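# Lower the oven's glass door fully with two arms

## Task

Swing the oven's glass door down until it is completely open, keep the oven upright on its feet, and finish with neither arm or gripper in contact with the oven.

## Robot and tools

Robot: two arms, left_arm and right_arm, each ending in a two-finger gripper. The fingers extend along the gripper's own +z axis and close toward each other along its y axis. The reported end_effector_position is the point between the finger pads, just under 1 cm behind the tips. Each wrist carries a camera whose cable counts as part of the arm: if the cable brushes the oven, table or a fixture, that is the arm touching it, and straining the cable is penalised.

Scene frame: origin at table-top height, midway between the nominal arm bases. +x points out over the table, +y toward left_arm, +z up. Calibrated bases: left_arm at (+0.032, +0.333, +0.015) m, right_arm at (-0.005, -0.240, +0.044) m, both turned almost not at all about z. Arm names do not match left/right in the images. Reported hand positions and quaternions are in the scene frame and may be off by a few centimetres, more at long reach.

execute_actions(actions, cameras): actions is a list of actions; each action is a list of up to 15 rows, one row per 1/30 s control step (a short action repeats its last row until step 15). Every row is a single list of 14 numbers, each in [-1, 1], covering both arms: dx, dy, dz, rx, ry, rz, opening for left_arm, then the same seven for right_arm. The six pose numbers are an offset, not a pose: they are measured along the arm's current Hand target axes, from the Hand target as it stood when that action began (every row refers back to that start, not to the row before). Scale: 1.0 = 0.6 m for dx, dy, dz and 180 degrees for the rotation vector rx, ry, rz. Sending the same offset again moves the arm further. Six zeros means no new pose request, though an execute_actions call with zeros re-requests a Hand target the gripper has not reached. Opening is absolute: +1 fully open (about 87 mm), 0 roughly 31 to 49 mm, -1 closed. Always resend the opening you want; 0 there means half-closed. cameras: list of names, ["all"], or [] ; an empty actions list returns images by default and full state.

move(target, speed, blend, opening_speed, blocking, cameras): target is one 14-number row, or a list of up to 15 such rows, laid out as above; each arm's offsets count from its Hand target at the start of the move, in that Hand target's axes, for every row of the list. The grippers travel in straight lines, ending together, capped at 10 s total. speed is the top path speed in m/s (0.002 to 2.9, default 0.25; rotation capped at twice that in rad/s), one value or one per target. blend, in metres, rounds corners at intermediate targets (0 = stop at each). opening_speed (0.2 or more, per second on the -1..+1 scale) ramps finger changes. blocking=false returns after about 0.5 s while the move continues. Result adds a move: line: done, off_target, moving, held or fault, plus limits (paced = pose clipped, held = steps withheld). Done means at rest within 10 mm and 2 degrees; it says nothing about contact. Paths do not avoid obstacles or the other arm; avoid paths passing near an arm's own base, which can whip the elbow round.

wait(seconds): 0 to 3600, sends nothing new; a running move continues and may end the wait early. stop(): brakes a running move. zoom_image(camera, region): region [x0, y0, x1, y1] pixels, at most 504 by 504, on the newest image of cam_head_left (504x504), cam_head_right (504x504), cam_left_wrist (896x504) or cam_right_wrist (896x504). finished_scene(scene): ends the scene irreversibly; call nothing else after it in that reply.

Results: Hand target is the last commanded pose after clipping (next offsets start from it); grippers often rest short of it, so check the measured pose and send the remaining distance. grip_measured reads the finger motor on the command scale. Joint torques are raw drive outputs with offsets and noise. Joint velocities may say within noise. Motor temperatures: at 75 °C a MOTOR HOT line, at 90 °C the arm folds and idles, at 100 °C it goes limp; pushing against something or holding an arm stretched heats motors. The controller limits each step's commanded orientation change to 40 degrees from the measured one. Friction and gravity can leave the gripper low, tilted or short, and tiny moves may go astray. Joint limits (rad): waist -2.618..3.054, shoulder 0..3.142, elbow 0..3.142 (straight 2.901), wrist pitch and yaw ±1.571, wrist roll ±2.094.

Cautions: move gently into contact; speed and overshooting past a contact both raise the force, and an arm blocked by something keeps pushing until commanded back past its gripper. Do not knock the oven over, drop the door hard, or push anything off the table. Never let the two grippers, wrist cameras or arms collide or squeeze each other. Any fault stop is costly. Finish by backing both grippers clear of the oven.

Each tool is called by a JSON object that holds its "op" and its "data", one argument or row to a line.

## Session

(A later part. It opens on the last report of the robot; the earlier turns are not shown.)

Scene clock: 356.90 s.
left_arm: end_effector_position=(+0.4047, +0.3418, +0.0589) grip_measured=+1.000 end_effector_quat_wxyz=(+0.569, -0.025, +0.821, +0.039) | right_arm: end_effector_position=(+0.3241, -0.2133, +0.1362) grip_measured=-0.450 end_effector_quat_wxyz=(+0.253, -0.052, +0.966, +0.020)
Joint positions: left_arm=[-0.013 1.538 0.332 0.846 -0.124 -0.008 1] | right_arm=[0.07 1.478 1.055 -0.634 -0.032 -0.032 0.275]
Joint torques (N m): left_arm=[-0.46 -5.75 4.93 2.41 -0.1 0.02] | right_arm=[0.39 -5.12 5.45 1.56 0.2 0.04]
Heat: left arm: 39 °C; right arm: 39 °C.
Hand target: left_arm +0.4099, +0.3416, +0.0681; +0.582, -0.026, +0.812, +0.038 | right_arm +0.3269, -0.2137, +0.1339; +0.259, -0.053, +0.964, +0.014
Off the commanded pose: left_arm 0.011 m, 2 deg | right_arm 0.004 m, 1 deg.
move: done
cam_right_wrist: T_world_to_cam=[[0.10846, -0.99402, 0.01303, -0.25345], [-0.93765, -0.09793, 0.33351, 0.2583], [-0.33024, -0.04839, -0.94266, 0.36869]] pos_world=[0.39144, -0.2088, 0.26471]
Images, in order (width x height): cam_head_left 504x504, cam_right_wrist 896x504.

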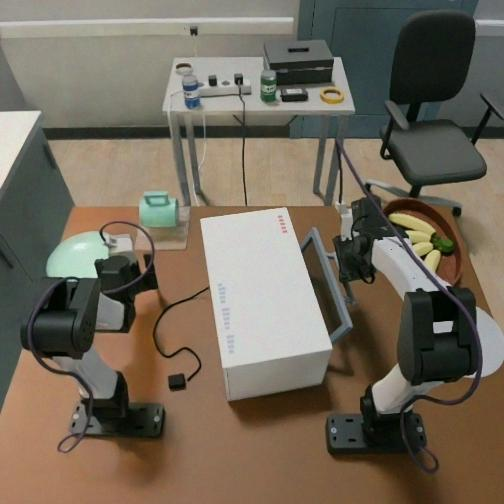

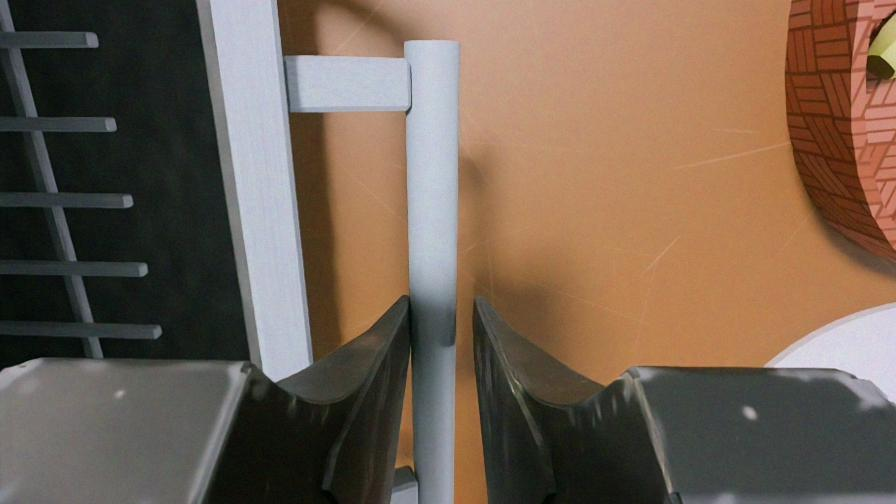

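{"op": "move", "data": {
  "target": [0,0,0,0,0,0,1,0.0328,-0.055,0.058,0,0,0,-0.45],
  "speed": 0.06,
  "cameras": ["cam_right_wrist", "cam_head_left"]
}}

Scene clock: 430.50 s.
left_arm: end_effector_position=(+0.4047, +0.3418, +0.0589) grip_measured=+1.000 end_effector_quat_wxyz=(+0.569, -0.025, +0.821, +0.039) | right_arm: end_effector_position=(+0.3235, -0.2338, +0.1047) grip_measured=-0.450 end_effector_quat_wxyz=(+0.252, -0.055, +0.965, +0.044)
Joint positions: left_arm=[-0.013 1.538 0.332 0.846 -0.124 -0.008 1] | right_arm=[-0.034 1.513 0.958 -0.514 -0.131 -0.118 0.275]
Joint torques (N m): left_arm=[-0.23 -5.87 4.83 2.41 -0.07 0.04] | right_arm=[-0.79 -3.6 4.36 1.88 0.59 -0.1]
Heat: left arm: 39 °C; right arm: 38 °C.
Hand target: left_arm +0.4099, +0.3416, +0.0681; +0.582, -0.026, +0.812, +0.038 | right_arm +0.3308, -0.2465, +0.0937; +0.258, -0.053, +0.964, +0.014
Off the commanded pose: left_arm 0.011 m, 2 deg | right_arm 0.018 m, 4 deg.
move: off_target (right_arm)
cam_right_wrist: T_world_to_cam=[[0.12688, -0.9914, -0.03193, -0.27398], [-0.93369, -0.13024, 0.33357, 0.25746], [-0.33486, -0.01251, -0.94219, 0.34767]] pos_world=[0.39157, -0.23375, 0.23295]
Images, in order (width x height): cam_head_left 504x504, cam_right_wrist 896x504.

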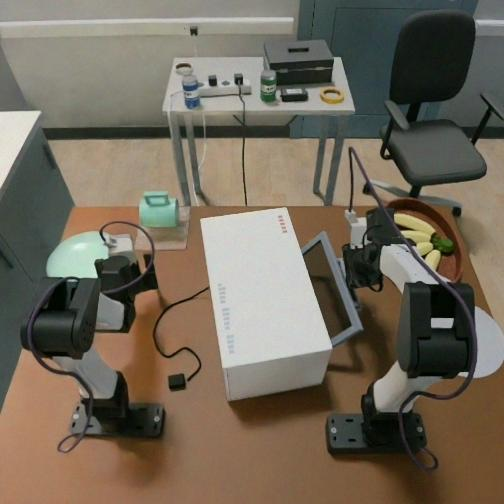

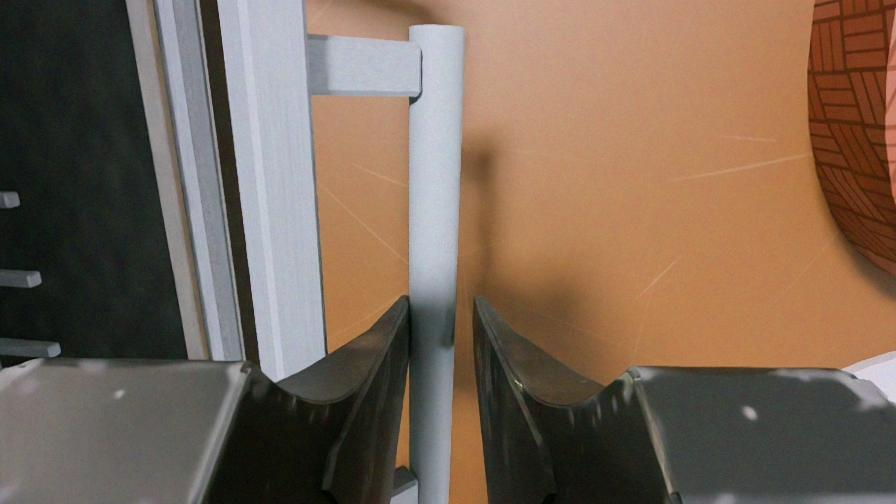

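{"op": "move", "data": {
  "target": [0,0,0,0,0,0,1,0,0.026,-0.01,0,0,0,-0.45],
  "speed": 0.06,
  "cameras": ["cam_right_wrist", "cam_head_left"]
}}

Scene clock: 437.50 s.
left_arm: end_effector_position=(+0.4047, +0.3418, +0.0589) grip_measured=+1.000 end_effector_quat_wxyz=(+0.569, -0.025, +0.821, +0.039) | right_arm: end_effector_position=(+0.3234, -0.2312, +0.1061) grip_measured=-0.450 end_effector_quat_wxyz=(+0.253, -0.059, +0.965, +0.036)
Joint positions: left_arm=[-0.013 1.538 0.332 0.846 -0.124 -0.008 1] | right_arm=[-0.014 1.507 0.958 -0.516 -0.107 -0.112 0.275]
Joint torques (N m): left_arm=[-0.35 -5.79 4.98 2.41 -0.1 0.03] | right_arm=[2.44 -4.96 4.03 1.77 0.59 0.28]
Heat: left arm: 39 °C; right arm: 38 °C.
Hand target: left_arm +0.4099, +0.3416, +0.0681; +0.582, -0.026, +0.812, +0.038 | right_arm +0.3261, -0.2312, +0.0990; +0.259, -0.054, +0.964, +0.014
Off the commanded pose: left_arm 0.011 m, 2 deg | right_arm 0.008 m, 3 deg.
move: off_target (right_arm)
cam_right_wrist: T_world_to_cam=[[0.13009, -0.99141, -0.01373, -0.27432], [-0.93438, -0.12722, 0.3328, 0.25816], [-0.33169, -0.03047, -0.9429, 0.34389]] pos_world=[0.39097, -0.22865, 0.23457]
Images, in order (width x height): cam_head_left 504x504, cam_right_wrist 896x504.

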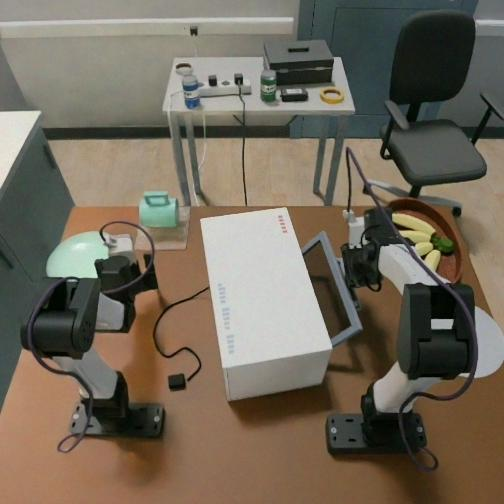

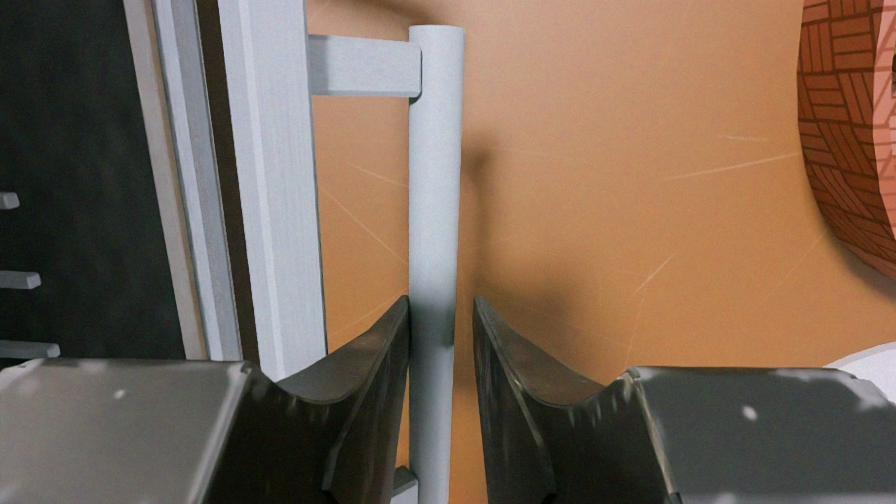

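{"op": "move", "data": {
  "target": [
    [0,0,0,0,0,0,1,-0.0651,0,-0.1123,0,0,0,-0.45],
    [0,0,0,0,0,0,1,-0.064,0.1083,-0.113,0,0,0,-1]
  ],
  "speed": 0.12,
  "cameras": ["all"]
}}

Scene clock: 465.00 s.
left_arm: end_effector_position=(+0.4047, +0.3418, +0.0589) grip_measured=+1.000 end_effector_quat_wxyz=(+0.569, -0.025, +0.821, +0.039) | right_arm: end_effector_position=(+0.3082, -0.1697, +0.1552) grip_measured=-0.999 end_effector_quat_wxyz=(+0.226, -0.058, +0.972, +0.012)
Joint positions: left_arm=[-0.013 1.538 0.332 0.846 -0.124 -0.008 1] | right_arm=[0.239 1.485 1.156 -0.788 0.054 0.104 0]
Joint torques (N m): left_arm=[-0.44 -5.85 4.94 2.4 -0.08 0.03] | right_arm=[0.59 -7.58 9.43 1.27 0.24 0.14]
Heat: left arm: 39 °C; right arm: 38 °C.
Hand target: left_arm +0.4099, +0.3416, +0.0681; +0.582, -0.026, +0.812, +0.038 | right_arm +0.3183, -0.1667, +0.1769; +0.258, -0.054, +0.964, +0.014
Off the commanded pose: left_arm 0.011 m, 2 deg | right_arm 0.024 m, 4 deg.
move: off_target (right_arm); target 2's new opening was sent with right_arm's hand 0.024 m and 4 deg from that target
cam_right_wrist: T_world_to_cam=[[0.1178, -0.99266, 0.02751, -0.21357], [-0.9166, -0.09803, 0.3876, 0.2264], [-0.38206, -0.07087, -0.92142, 0.39234]] pos_world=[0.38258, -0.162, 0.27963]

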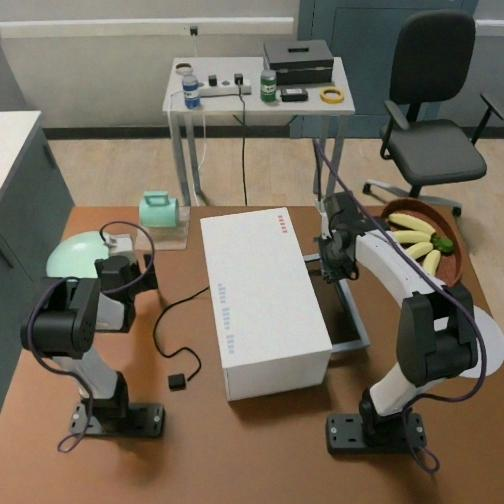

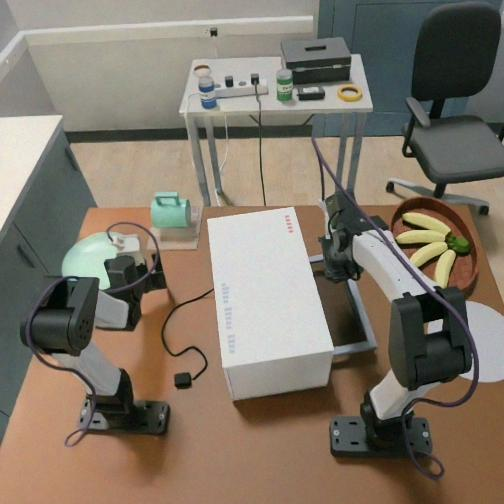

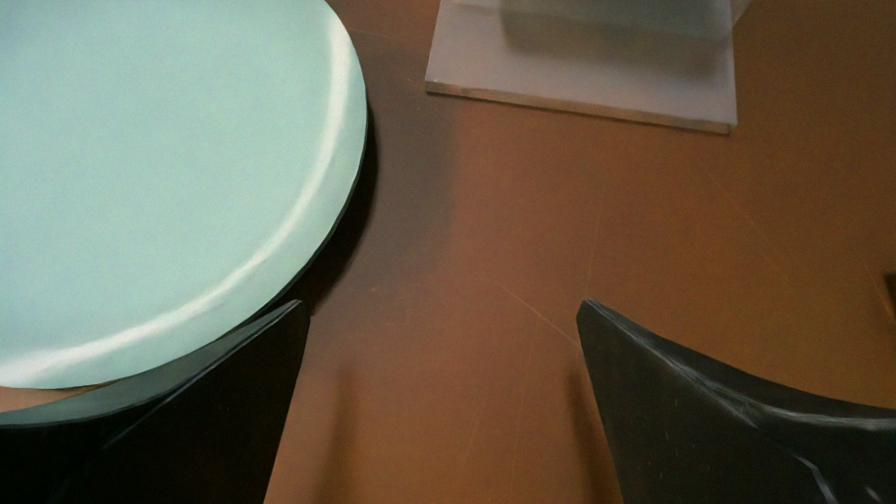

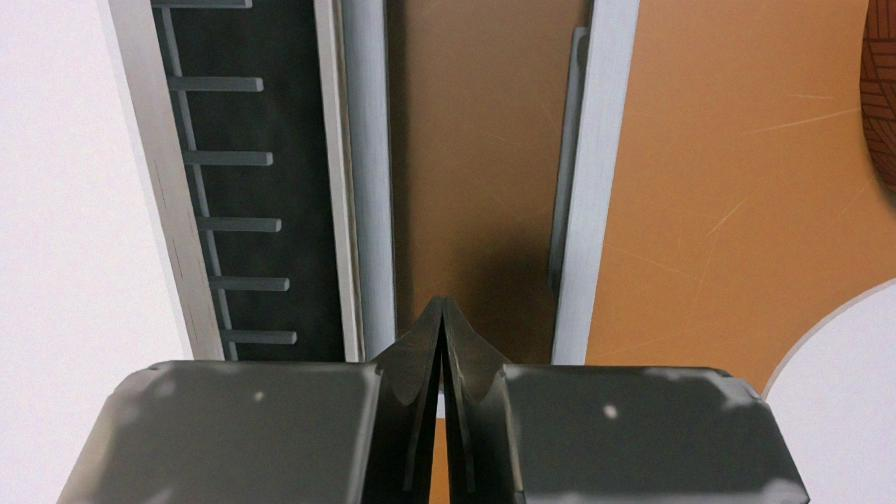

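{"op": "zoom_image", "data": {
  "camera": "cam_head_left",
  "region": [280, 220, 400, 360]
}}

{"op": "zoom_image", "data": {
  "camera": "cam_head_right",
  "region": [280, 220, 400, 360]
}}

{"op": "zoom_image", "data": {
  "camera": "cam_right_wrist",
  "region": [280, 0, 680, 400]
}}

Scaled by 3.600.

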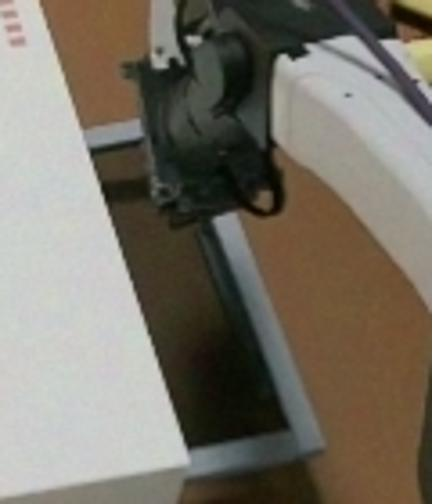

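Scaled by 3.600.

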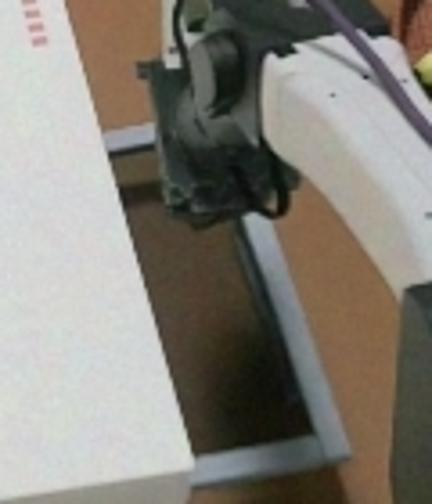

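Scaled by 1.260.

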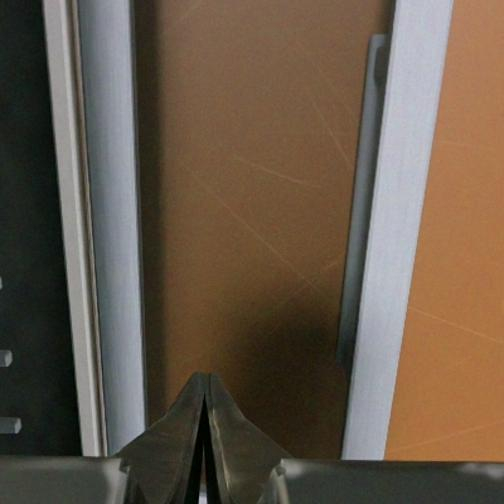

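{"op": "wait", "data": {
  "seconds": 0.1,
  "cameras": ["cam_right_wrist", "cam_head_left"]
}}

Scene clock: 488.33 s.
left_arm: end_effector_position=(+0.4047, +0.3418, +0.0589) grip_measured=+1.000 end_effector_quat_wxyz=(+0.569, -0.025, +0.821, +0.039) | right_arm: end_effector_position=(+0.3082, -0.1697, +0.1552) grip_measured=-0.999 end_effector_quat_wxyz=(+0.226, -0.058, +0.972, +0.012)
Joint positions: left_arm=[-0.013 1.538 0.332 0.846 -0.124 -0.008 1] | right_arm=[0.239 1.485 1.156 -0.788 0.054 0.104 0]
Joint torques (N m): left_arm=[-0.34 -5.75 5.03 2.41 -0.12 0.02] | right_arm=[0.55 -7.62 9.44 1.27 0.25 0.14]
Heat: left arm: 39 °C; right arm: 41 °C.
Hand target: left_arm +0.4099, +0.3416, +0.0681; +0.582, -0.026, +0.812, +0.038 | right_arm +0.3183, -0.1667, +0.1769; +0.258, -0.054, +0.964, +0.014
Tool commands: left_gripper/opening=+1.0 right_gripper/opening=-1.0
Off the commanded pose: left_arm 0.011 m, 2 deg | right_arm 0.024 m, 4 deg.
wait: 0.10 s; at rest from the start
cam_right_wrist: T_world_to_cam=[[0.1178, -0.99266, 0.02751, -0.21357], [-0.9166, -0.09803, 0.3876, 0.2264], [-0.38206, -0.07087, -0.92142, 0.39234]] pos_world=[0.38258, -0.162, 0.27963]
Images, in order (width x height): cam_head_left 504x504, cam_right_wrist 896x504.

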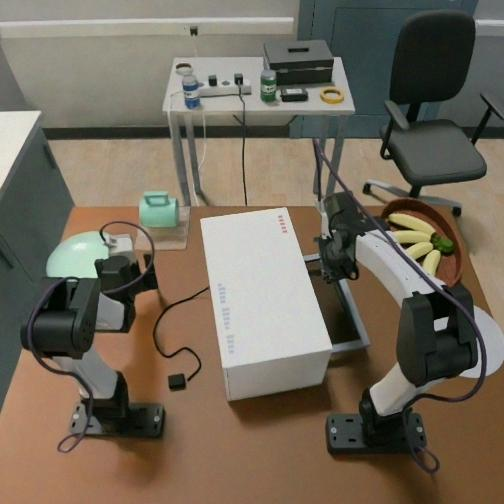

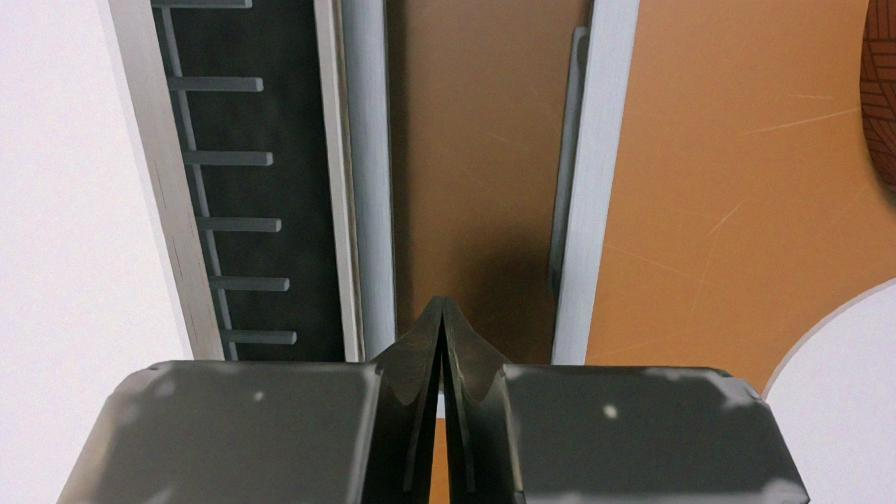

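{"op": "move", "data": {
  "target": [
    [0,0,0,0,0,0,1,0.0155,-0.1142,0.0295,0,0,0,-1],
    [0,0,0,0,0,0,1,0.0782,-0.1142,0.1375,0,0,0,-1]
  ],
  "speed": [0.12, 0.06],
  "blend": [0.01, 0],
  "cameras": ["cam_right_wrist", "cam_head_left"]
}}

Scene clock: 512.53 s.
left_arm: end_effector_position=(+0.4047, +0.3418, +0.0589) grip_measured=+1.000 end_effector_quat_wxyz=(+0.569, -0.025, +0.821, +0.039) | right_arm: end_effector_position=(+0.3220, -0.2351, +0.0859) grip_measured=-0.999 end_effector_quat_wxyz=(+0.251, -0.051, +0.966, +0.008)
Joint positions: left_arm=[-0.013 1.538 0.332 0.846 -0.124 -0.008 1] | right_arm=[0.008 1.529 0.895 -0.43 -0.039 -0.092 0]
Joint torques (N m): left_arm=[-0.4 -5.81 5.03 2.39 -0.11 -0.01] | right_arm=[-0.8 -4.6 5.22 1.66 -0.12 -0.01]
Heat: left arm: 39 °C; right arm: 43 °C.
Hand target: left_arm +0.4099, +0.3416, +0.0681; +0.582, -0.026, +0.812, +0.038 | right_arm +0.3266, -0.2348, +0.0821; +0.259, -0.053, +0.964, +0.014
Off the commanded pose: left_arm 0.011 m, 2 deg | right_arm 0.006 m, 1 deg.
move: done
cam_right_wrist: T_world_to_cam=[[0.10179, -0.99417, 0.0356, -0.27405], [-0.93719, -0.08383, 0.3386, 0.27375], [-0.33364, -0.06783, -0.94026, 0.31585]] pos_world=[0.38983, -0.22808, 0.21405]
Images, in order (width x height): cam_head_left 504x504, cam_right_wrist 896x504.

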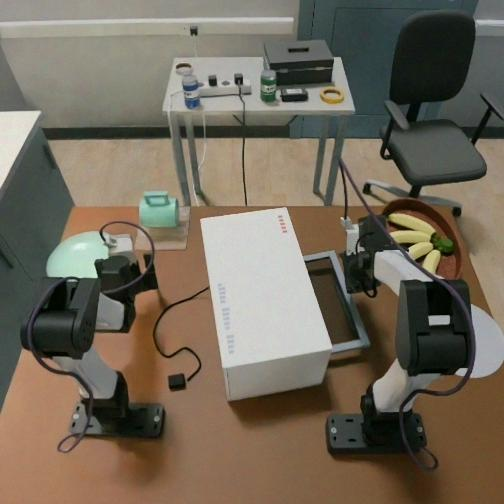

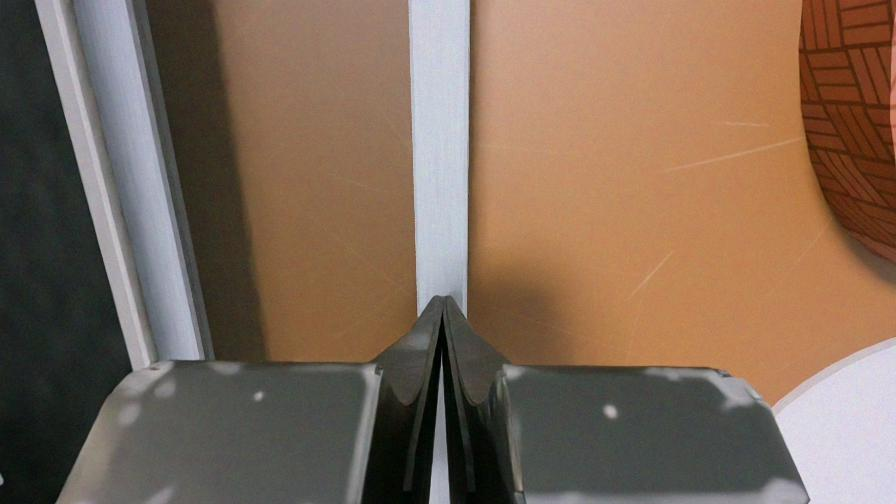

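{"op": "move", "data": {
  "target": [0,0,0,0,0,0,1,0.025,0,0.0432,0,0,0,-1],
  "speed": 0.05,
  "cameras": ["cam_right_wrist", "cam_head_left"]
}}

Scene clock: 516.90 s.
left_arm: end_effector_position=(+0.4047, +0.3418, +0.0589) grip_measured=+1.000 end_effector_quat_wxyz=(+0.569, -0.025, +0.821, +0.039) | right_arm: end_effector_position=(+0.3308, -0.2336, +0.0677) grip_measured=-0.999 end_effector_quat_wxyz=(+0.272, -0.053, +0.961, +0.011)
Joint positions: left_arm=[-0.013 1.538 0.332 0.846 -0.124 -0.008 1] | right_arm=[0.008 1.564 0.833 -0.29 -0.047 -0.092 0]
Joint torques (N m): left_arm=[-0.44 -5.78 4.94 2.41 -0.09 0.04] | right_arm=[-0.84 -3.17 3.89 1.61 -0.03 -0.01]
Heat: left arm: 39 °C; right arm: 43 °C.
Hand target: left_arm +0.4099, +0.3416, +0.0681; +0.582, -0.026, +0.812, +0.038 | right_arm +0.3265, -0.2349, +0.0521; +0.259, -0.053, +0.964, +0.014
Off the commanded pose: left_arm 0.011 m, 2 deg | right_arm 0.016 m, 2 deg.
move: off_target (right_arm)
cam_right_wrist: T_world_to_cam=[[0.10451, -0.99399, 0.0326, -0.27348], [-0.9503, -0.09015, 0.298, 0.29389], [-0.29327, -0.06212, -0.95401, 0.2907]] pos_world=[0.39312, -0.22729, 0.19866]
Images, in order (width x height): cam_head_left 504x504, cam_right_wrist 896x504.

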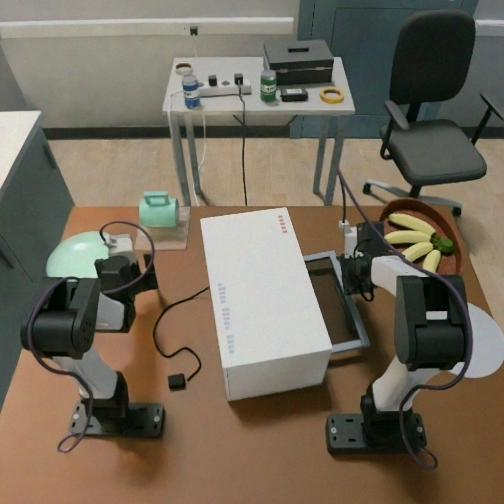

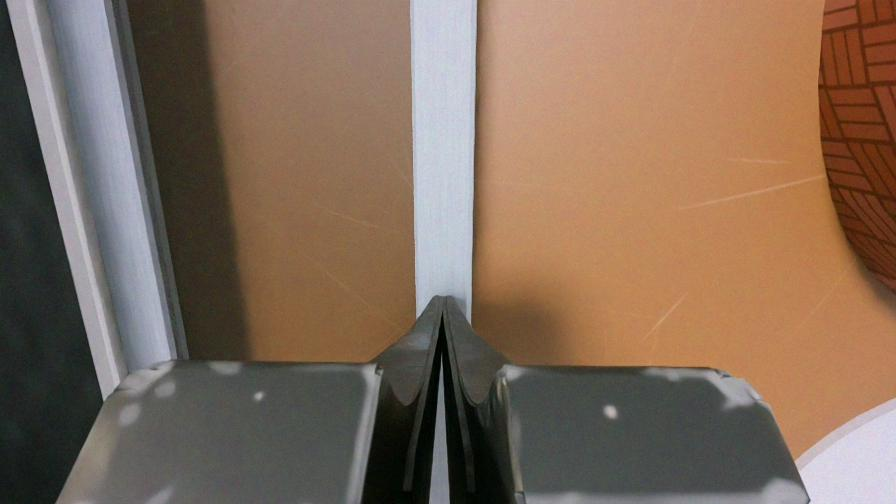

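{"op": "move", "data": {
  "target": [
    [0,0,0,0,0,0,1,-0.0668,0,-0.1152,0,0,0,-1],
    [0,0,0,0,0,0,1,-0.0401,-0.1042,-0.0691,-0.2641,0,0.153,-1]
  ],
  "speed": 0.15,
  "blend": [0.03, 0],
  "cameras": ["all"]
}}

Scene clock: 627.70 s.
left_arm: end_effector_position=(+0.4047, +0.3418, +0.0589) grip_measured=+1.000 end_effector_quat_wxyz=(+0.569, -0.025, +0.821, +0.039) | right_arm: end_effector_position=(+0.3255, -0.2933, +0.0961) grip_measured=-0.999 end_effector_quat_wxyz=(+0.191, +0.080, +0.868, +0.452)
Joint positions: left_arm=[-0.013 1.538 0.332 0.846 -0.124 -0.008 1] | right_arm=[-0.586 2.07 1.344 -1.002 -1.017 -0.493 0]
Joint torques (N m): left_arm=[-0.39 -5.81 4.97 2.39 -0.09 0.01] | right_arm=[-0.43 -7.35 7.54 0.21 -0.68 -0.13]
Heat: left arm: 39 °C; right arm: 40 °C.
Hand target: left_arm +0.4099, +0.3416, +0.0681; +0.582, -0.026, +0.812, +0.038 | right_arm +0.3336, -0.2969, +0.1000; +0.205, +0.072, +0.862, +0.457
Off the commanded pose: left_arm 0.011 m, 2 deg | right_arm 0.010 m, 2 deg.
move: done
cam_right_wrist: T_world_to_cam=[[0.03402, -0.59955, -0.79961, -0.11461], [-0.90553, -0.35705, 0.22919, 0.18875], [-0.42291, 0.71628, -0.55506, 0.5447]] pos_world=[0.40518, -0.39148, 0.16744]

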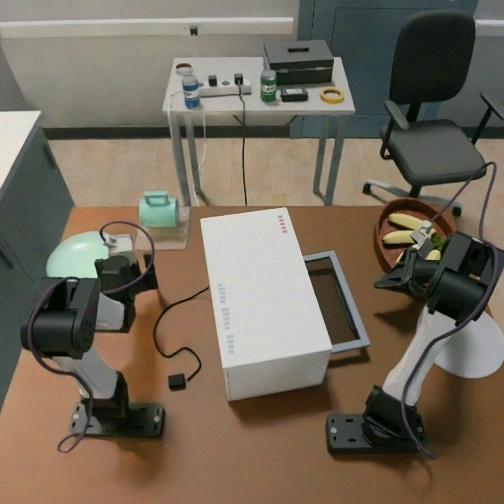

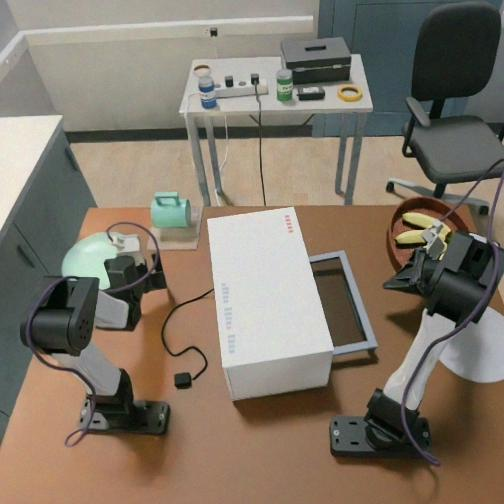

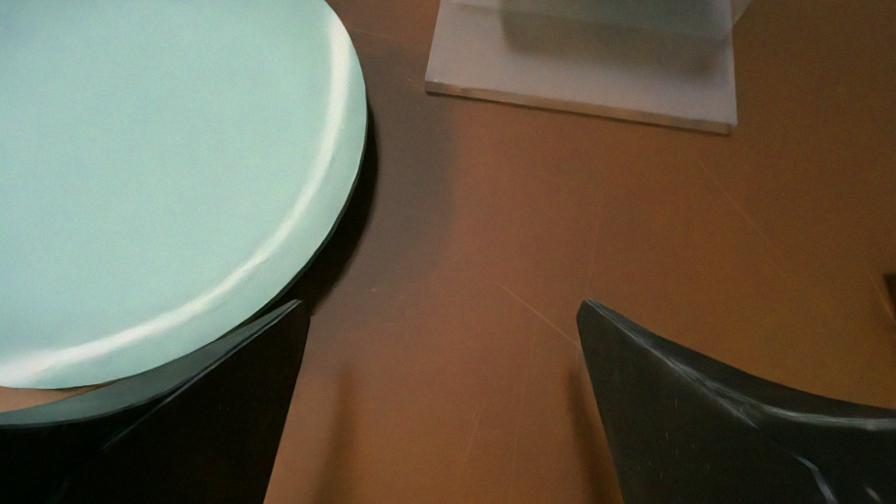

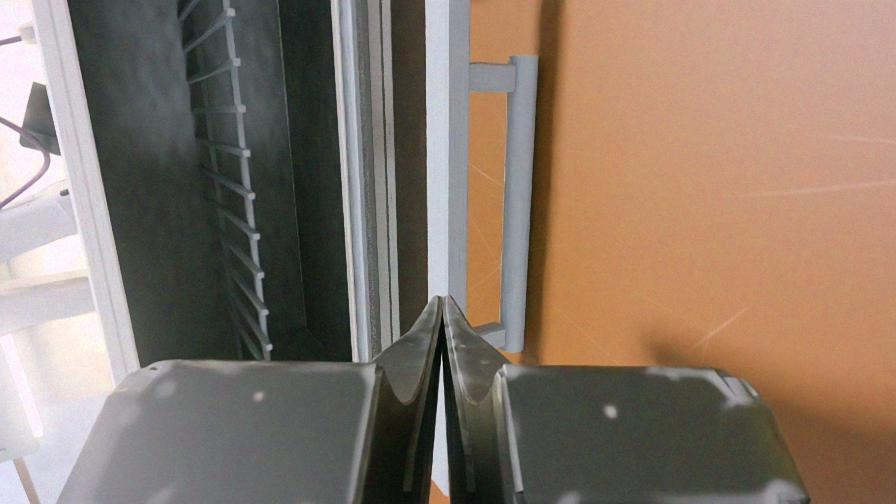

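{"op": "move", "data": {
  "target": [0,0,0,0,0,0,1,0.0433,-0.0333,0.05,0,0,0,-1],
  "speed": 0.12,
  "cameras": ["cam_right_wrist"]
}}

Scene clock: 654.97 s.
left_arm: end_effector_position=(+0.4047, +0.3418, +0.0589) grip_measured=+1.000 end_effector_quat_wxyz=(+0.569, -0.025, +0.821, +0.039) | right_arm: end_effector_position=(+0.3215, -0.2808, +0.0635) grip_measured=-0.999 end_effector_quat_wxyz=(+0.197, +0.076, +0.868, +0.449)
Joint positions: left_arm=[-0.013 1.538 0.332 0.846 -0.124 -0.008 1] | right_arm=[-0.563 2.085 1.22 -0.815 -1.021 -0.453 0]
Joint torques (N m): left_arm=[-0.4 -5.75 4.98 2.43 -0.09 0.06] | right_arm=[0.38 -7.75 3.7 0.56 -0.67 0.06]
Heat: left arm: 40 °C; right arm: 43 °C.
Hand target: left_arm +0.4099, +0.3416, +0.0681; +0.582, -0.026, +0.812, +0.038 | right_arm +0.3238, -0.2775, +0.0612; +0.205, +0.072, +0.862, +0.457
Off the commanded pose: left_arm 0.011 m, 2 deg | right_arm 0.005 m, 2 deg.
move: done
cam_right_wrist: T_world_to_cam=[[0.04612, -0.6052, -0.79473, -0.13883], [-0.90783, -0.35734, 0.21943, 0.19834], [-0.41678, 0.71137, -0.5659, 0.51329]] pos_world=[0.40039, -0.37828, 0.13662]

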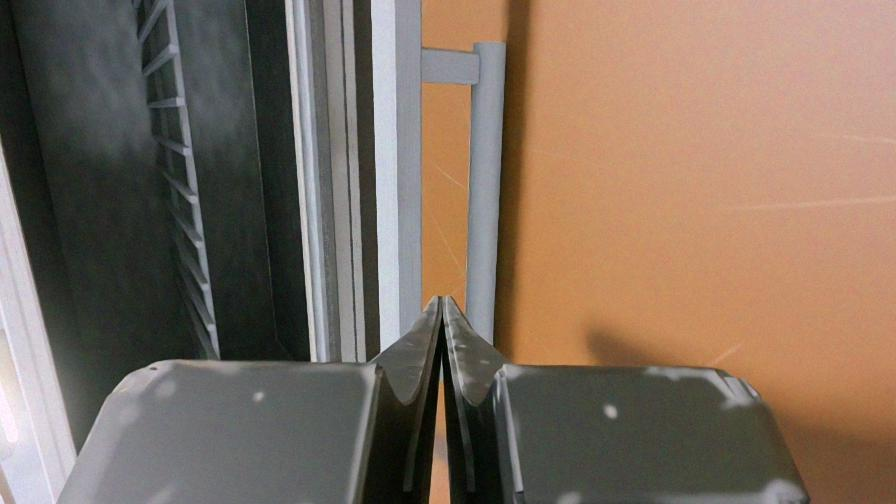

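{"op": "move", "data": {
  "target": [0,0,0,0,0,0,1,0.0433,0,0.08,0,0,0,-1],
  "speed": 0.1,
  "cameras": ["cam_right_wrist", "cam_head_left"]
}}

Scene clock: 662.27 s.
left_arm: end_effector_position=(+0.4047, +0.3418, +0.0589) grip_measured=+1.000 end_effector_quat_wxyz=(+0.569, -0.025, +0.821, +0.039) | right_arm: end_effector_position=(+0.3150, -0.2342, +0.0239) grip_measured=-1.000 end_effector_quat_wxyz=(+0.185, +0.086, +0.866, +0.456)
Joint positions: left_arm=[-0.013 1.538 0.332 0.846 -0.124 -0.008 1] | right_arm=[-0.452 2.085 0.999 -0.437 -1.029 -0.23 0]
Joint torques (N m): left_arm=[-0.39 -5.85 4.96 2.42 -0.07 0.04] | right_arm=[0.47 -9.59 3.43 0.89 -0.6 0.06]
Heat: left arm: 40 °C; right arm: 42 °C.
Hand target: left_arm +0.4099, +0.3416, +0.0681; +0.582, -0.026, +0.812, +0.038 | right_arm +0.3205, -0.2330, +0.0299; +0.205, +0.072, +0.862, +0.457
Off the commanded pose: left_arm 0.011 m, 2 deg | right_arm 0.008 m, 3 deg.
move: off_target (right_arm)
cam_right_wrist: T_world_to_cam=[[0.02035, -0.58931, -0.80765, -0.12963], [-0.90326, -0.35715, 0.23784, 0.2159], [-0.42861, 0.72467, -0.53957, 0.46128]] pos_world=[0.39536, -0.33356, 0.09285]
Images, in order (width x height): cam_head_left 504x504, cam_right_wrist 896x504.

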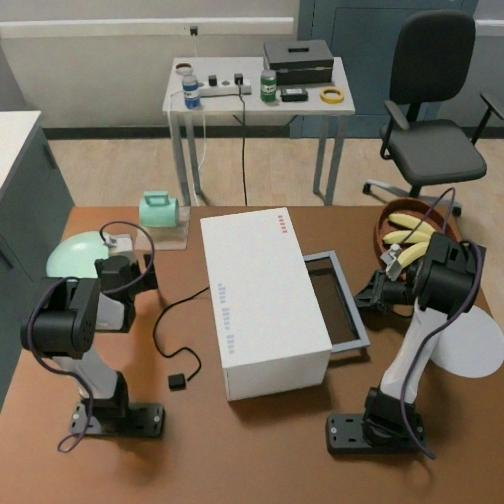

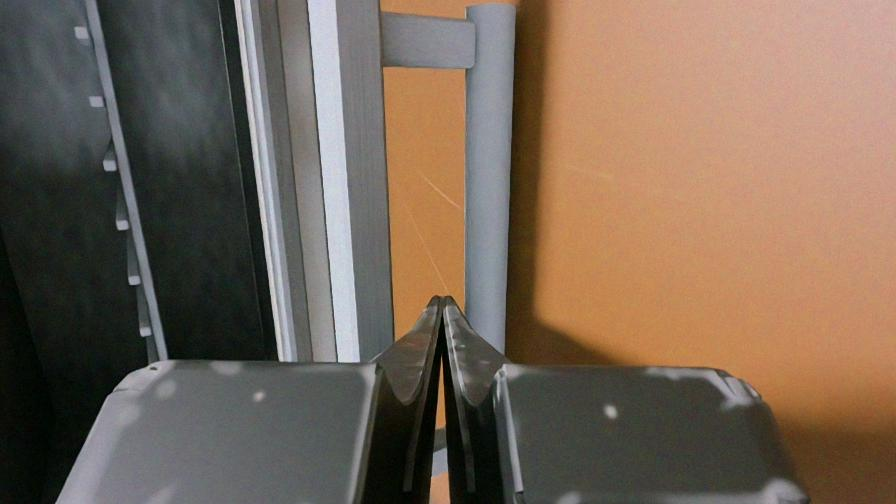

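{"op": "move", "data": {
  "target": [
    [0,0,0,0,0,0,1,0,0.0067,0.0333,0,0,0,-1],
    [0,0,0,0,0,0,1,-0.0253,0.1127,-0.0103,0,0,0,-1]
  ],
  "speed": [0.06, 0.06],
  "cameras": ["cam_right_wrist", "cam_head_left"]
}}

Scene clock: 674.23 s.
left_arm: end_effector_position=(+0.4047, +0.3418, +0.0589) grip_measured=+1.000 end_effector_quat_wxyz=(+0.569, -0.025, +0.821, +0.039) | right_arm: end_effector_position=(+0.3263, -0.2208, +0.0623) grip_measured=-1.000 end_effector_quat_wxyz=(+0.203, +0.086, +0.879, +0.423)
Joint positions: left_arm=[-0.013 1.538 0.332 0.846 -0.124 -0.008 1] | right_arm=[-0.383 1.905 0.965 -0.4 -0.959 -0.069 0]
Joint torques (N m): left_arm=[-0.46 -5.75 4.97 2.42 -0.1 0.04] | right_arm=[2.61 -11.21 6.5 0.35 -1.12 0.18]
Motor temperatures (°C): left_arm=[24 37 36 40 24 25 25] | right_arm=[24 37 41 32 26 25 24]
Heat: left arm: 40 °C; right arm: 41 °C.
Hand target: left_arm +0.4099, +0.3416, +0.0681; +0.582, -0.026, +0.812, +0.038 | right_arm +0.3274, -0.2037, +0.0928; +0.205, +0.072, +0.862, +0.457
Off the commanded pose: left_arm 0.011 m, 2 deg | right_arm 0.035 m, 5 deg.
move: off_target (right_arm)
cam_right_wrist: T_world_to_cam=[[0.02053, -0.64593, -0.76312, -0.10638], [-0.91746, -0.31548, 0.24236, 0.23541], [-0.3973, 0.69516, -0.59909, 0.46409]] pos_world=[0.40254, -0.31706, 0.1398]
Images, in order (width x height): cam_head_left 504x504, cam_right_wrist 896x504.

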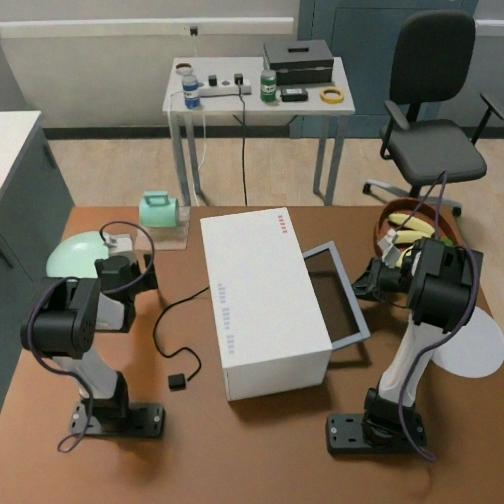

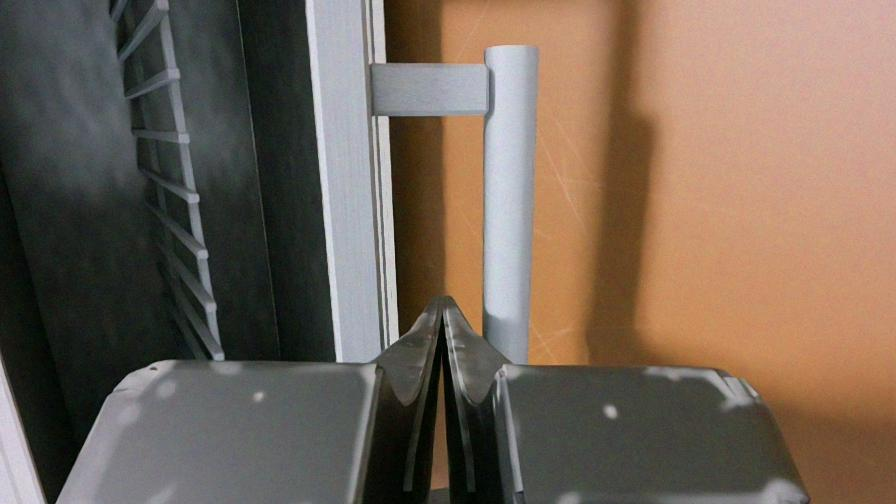

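{"op": "move", "data": {
  "target": [0,0,0,0,0,0,1,0.0113,-0.0758,0.0195,0,0,0,-1],
  "speed": 0.06,
  "cameras": ["cam_right_wrist", "cam_head_left"]
}}

Scene clock: 681.27 s.
left_arm: end_effector_position=(+0.4047, +0.3418, +0.0589) grip_measured=+1.000 end_effector_quat_wxyz=(+0.569, -0.025, +0.821, +0.039) | right_arm: end_effector_position=(+0.3226, -0.2194, +0.0445) grip_measured=-1.000 end_effector_quat_wxyz=(+0.193, +0.084, +0.870, +0.445)
Joint positions: left_arm=[-0.013 1.538 0.332 0.846 -0.124 -0.008 1] | right_arm=[-0.395 1.986 0.965 -0.381 -1.004 -0.112 0]
Joint torques (N m): left_arm=[-0.44 -5.78 4.94 2.39 -0.09 0.03] | right_arm=[-0.16 -6.52 5.76 0.87 -0.75 -0.12]
Heat: left arm: 40 °C; right arm: 40 °C.
Hand target: left_arm +0.4099, +0.3416, +0.0681; +0.582, -0.026, +0.812, +0.038 | right_arm +0.3290, -0.2188, +0.0477; +0.205, +0.073, +0.862, +0.457
Off the commanded pose: left_arm 0.011 m, 2 deg | right_arm 0.007 m, 3 deg.
move: off_target (right_arm)
cam_right_wrist: T_world_to_cam=[[0.02617, -0.60974, -0.79217, -0.11142], [-0.9086, -0.34495, 0.2355, 0.22763], [-0.41685, 0.7136, -0.56304, 0.4597]] pos_world=[0.40136, -0.31747, 0.11696]
Images, in order (width x height): cam_head_left 504x504, cam_right_wrist 896x504.

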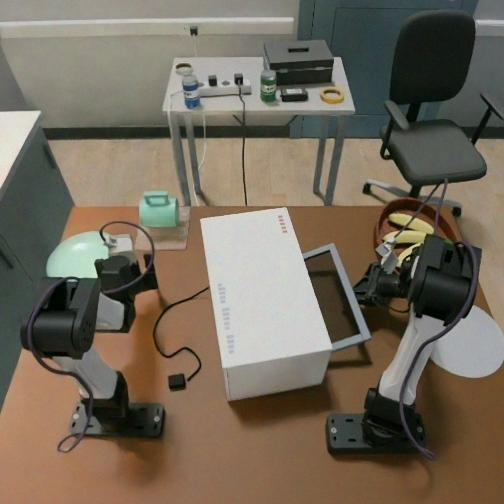

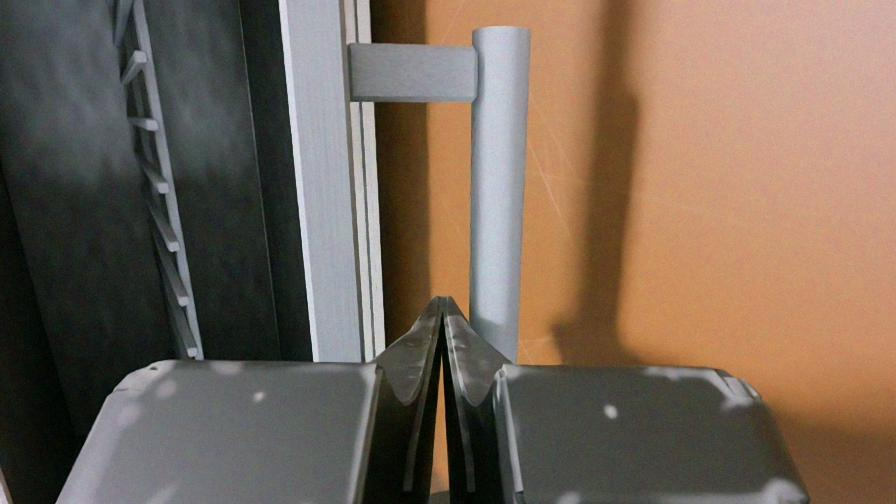

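{"op": "wait", "data": {
  "seconds": 3,
  "cameras": ["cam_right_wrist"]
}}

Scene clock: 708.93 s.
left_arm: end_effector_position=(+0.4047, +0.3418, +0.0589) grip_measured=+1.000 end_effector_quat_wxyz=(+0.569, -0.025, +0.821, +0.039) | right_arm: end_effector_position=(+0.3226, -0.2194, +0.0445) grip_measured=-1.000 end_effector_quat_wxyz=(+0.193, +0.084, +0.870, +0.445)
Joint positions: left_arm=[-0.013 1.538 0.332 0.846 -0.124 -0.008 1] | right_arm=[-0.395 1.986 0.965 -0.381 -1.004 -0.113 0]
Joint torques (N m): left_arm=[-0.42 -5.82 5.01 2.4 -0.09 0.02] | right_arm=[-0.14 -6.48 5.82 0.87 -0.76 -0.1]
Heat: left arm: 40 °C; right arm: 40 °C.
Hand target: left_arm +0.4099, +0.3416, +0.0681; +0.582, -0.026, +0.812, +0.038 | right_arm +0.3290, -0.2188, +0.0477; +0.205, +0.072, +0.862, +0.457
Tool commands: left_gripper/opening=+1.0 right_gripper/opening=-1.0
Off the commanded pose: left_arm 0.011 m, 2 deg | right_arm 0.007 m, 3 deg.
wait: 3.00 s; at rest from the start
cam_right_wrist: T_world_to_cam=[[0.02683, -0.60992, -0.79201, -0.11177], [-0.90862, -0.34519, 0.23504, 0.22761], [-0.41675, 0.71333, -0.56345, 0.45963]] pos_world=[0.40136, -0.31747, 0.11696]

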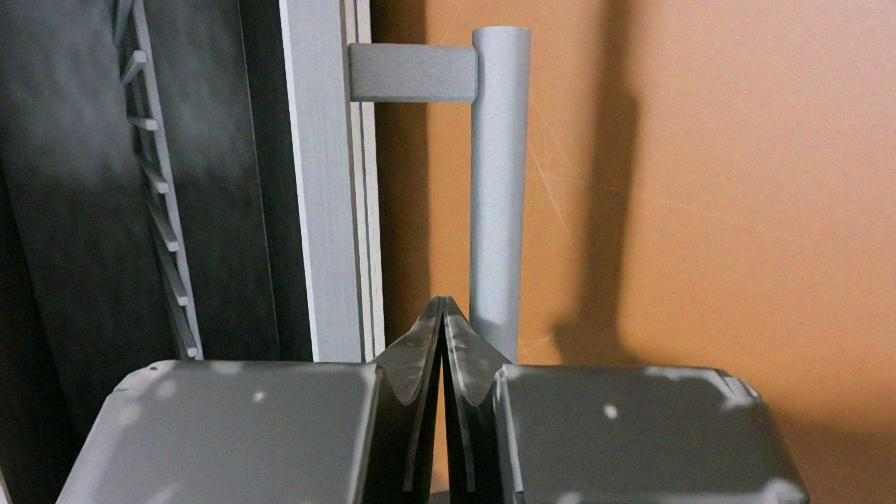

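{"op": "move", "data": {
  "target": [0,0,0,0,0,0,1,0,-0.03,0,0,0,0,-1],
  "speed": 0.1,
  "cameras": ["cam_right_wrist", "cam_head_left"]
}}

Scene clock: 718.43 s.
left_arm: end_effector_position=(+0.4047, +0.3418, +0.0589) grip_measured=+1.000 end_effector_quat_wxyz=(+0.569, -0.025, +0.821, +0.039) | right_arm: end_effector_position=(+0.3209, -0.2276, +0.0277) grip_measured=-1.000 end_effector_quat_wxyz=(+0.191, +0.083, +0.870, +0.448)
Joint positions: left_arm=[-0.013 1.538 0.332 0.846 -0.124 -0.008 1] | right_arm=[-0.421 2.053 0.98 -0.378 -1.012 -0.168 0]
Joint velocities: left_arm=[within noise] | right_arm=[0.007 0.012 -0.007 -0.007 -0.154 -0.066 0]
Joint torques (N m): left_arm=[-0.38 -5.83 4.98 2.39 -0.06 0.05] | right_arm=[-0.23 -6.98 6.53 0.69 -0.73 -0.08]
Heat: left arm: 40 °C; right arm: 40 °C.
Hand target: left_arm +0.4099, +0.3416, +0.0681; +0.582, -0.026, +0.812, +0.038 | right_arm +0.3301, -0.2290, +0.0329; +0.205, +0.073, +0.862, +0.457
Off the commanded pose: left_arm 0.011 m, 2 deg | right_arm 0.011 m, 2 deg.
move: off_target (right_arm)
cam_right_wrist: T_world_to_cam=[[0.02752, -0.60564, -0.79526, -0.12922], [-0.90685, -0.34982, 0.23503, 0.22565], [-0.42055, 0.71472, -0.55885, 0.45675]] pos_world=[0.40027, -0.32577, 0.09945]
Images, in order (width x height): cam_head_left 504x504, cam_right_wrist 896x504.

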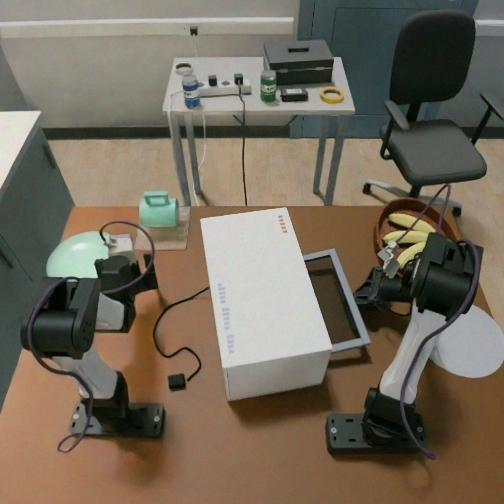

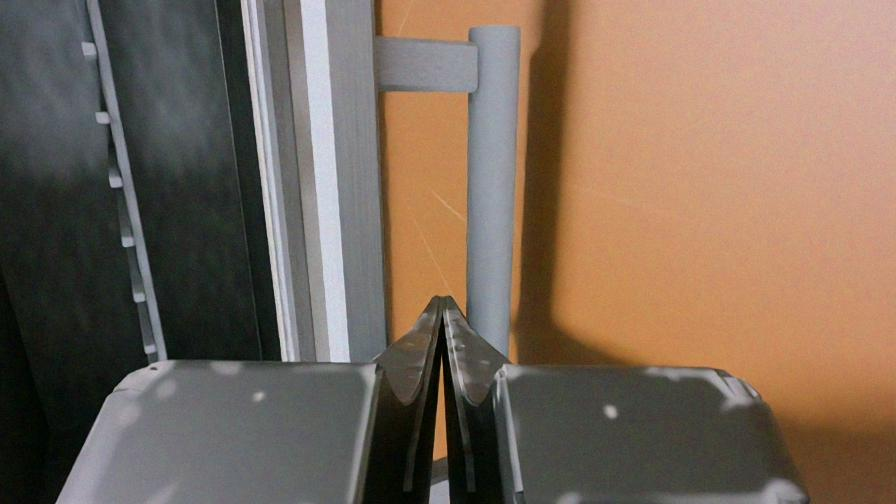

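{"op": "move", "data": {
  "target": [
    [0,0,0,0,0,0,1,-0.0325,0.1275,-0.056,0,0,0,-1],
    [0,0,0,0,0,0,1,-0.0348,0.2157,-0.0602,0,0,0,-1],
    [0,0,0,0,0,0,1,-0.0148,0.2745,-0.0255,0,0,0,-1]
  ],
  "speed": 0.08,
  "blend": [0.02, 0.02, 0],
  "cameras": ["cam_right_wrist", "cam_head_left"]
}}

Scene clock: 735.37 s.
left_arm: end_effector_position=(+0.4047, +0.3418, +0.0589) grip_measured=+1.000 end_effector_quat_wxyz=(+0.569, -0.025, +0.821, +0.039) | right_arm: end_effector_position=(+0.3201, -0.1527, +0.1659) grip_measured=-1.000 end_effector_quat_wxyz=(+0.180, +0.091, +0.869, +0.452)
Joint positions: left_arm=[-0.013 1.538 0.332 0.846 -0.124 -0.008 1] | right_arm=[-0.193 1.615 1.028 -0.556 -0.953 0.234 0]
Joint torques (N m): left_arm=[-0.39 -5.82 4.96 2.39 -0.09 0.03] | right_arm=[0.51 -9.2 5.05 1.39 -0.5 0.04]
Heat: left arm: 40 °C; right arm: 41 °C.
Hand target: left_arm +0.4099, +0.3416, +0.0681; +0.582, -0.026, +0.812, +0.038 | right_arm +0.3215, -0.1493, +0.1779; +0.205, +0.072, +0.862, +0.457
Off the commanded pose: left_arm 0.011 m, 2 deg | right_arm 0.013 m, 4 deg.
move: off_target (right_arm)
cam_right_wrist: T_world_to_cam=[[0.00691, -0.59557, -0.80327, 0.03558], [-0.90144, -0.35143, 0.25281, 0.21364], [-0.43286, 0.72235, -0.5393, 0.48194]] pos_world=[0.40095, -0.25186, 0.23448]
Images, in order (width x height): cam_head_left 504x504, cam_right_wrist 896x504.

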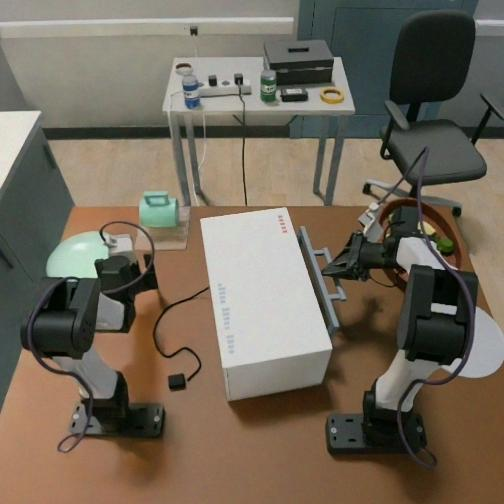

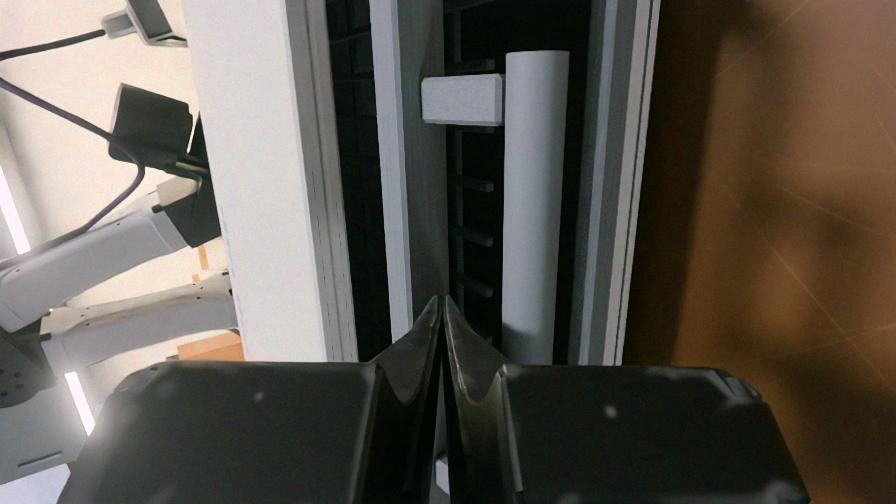

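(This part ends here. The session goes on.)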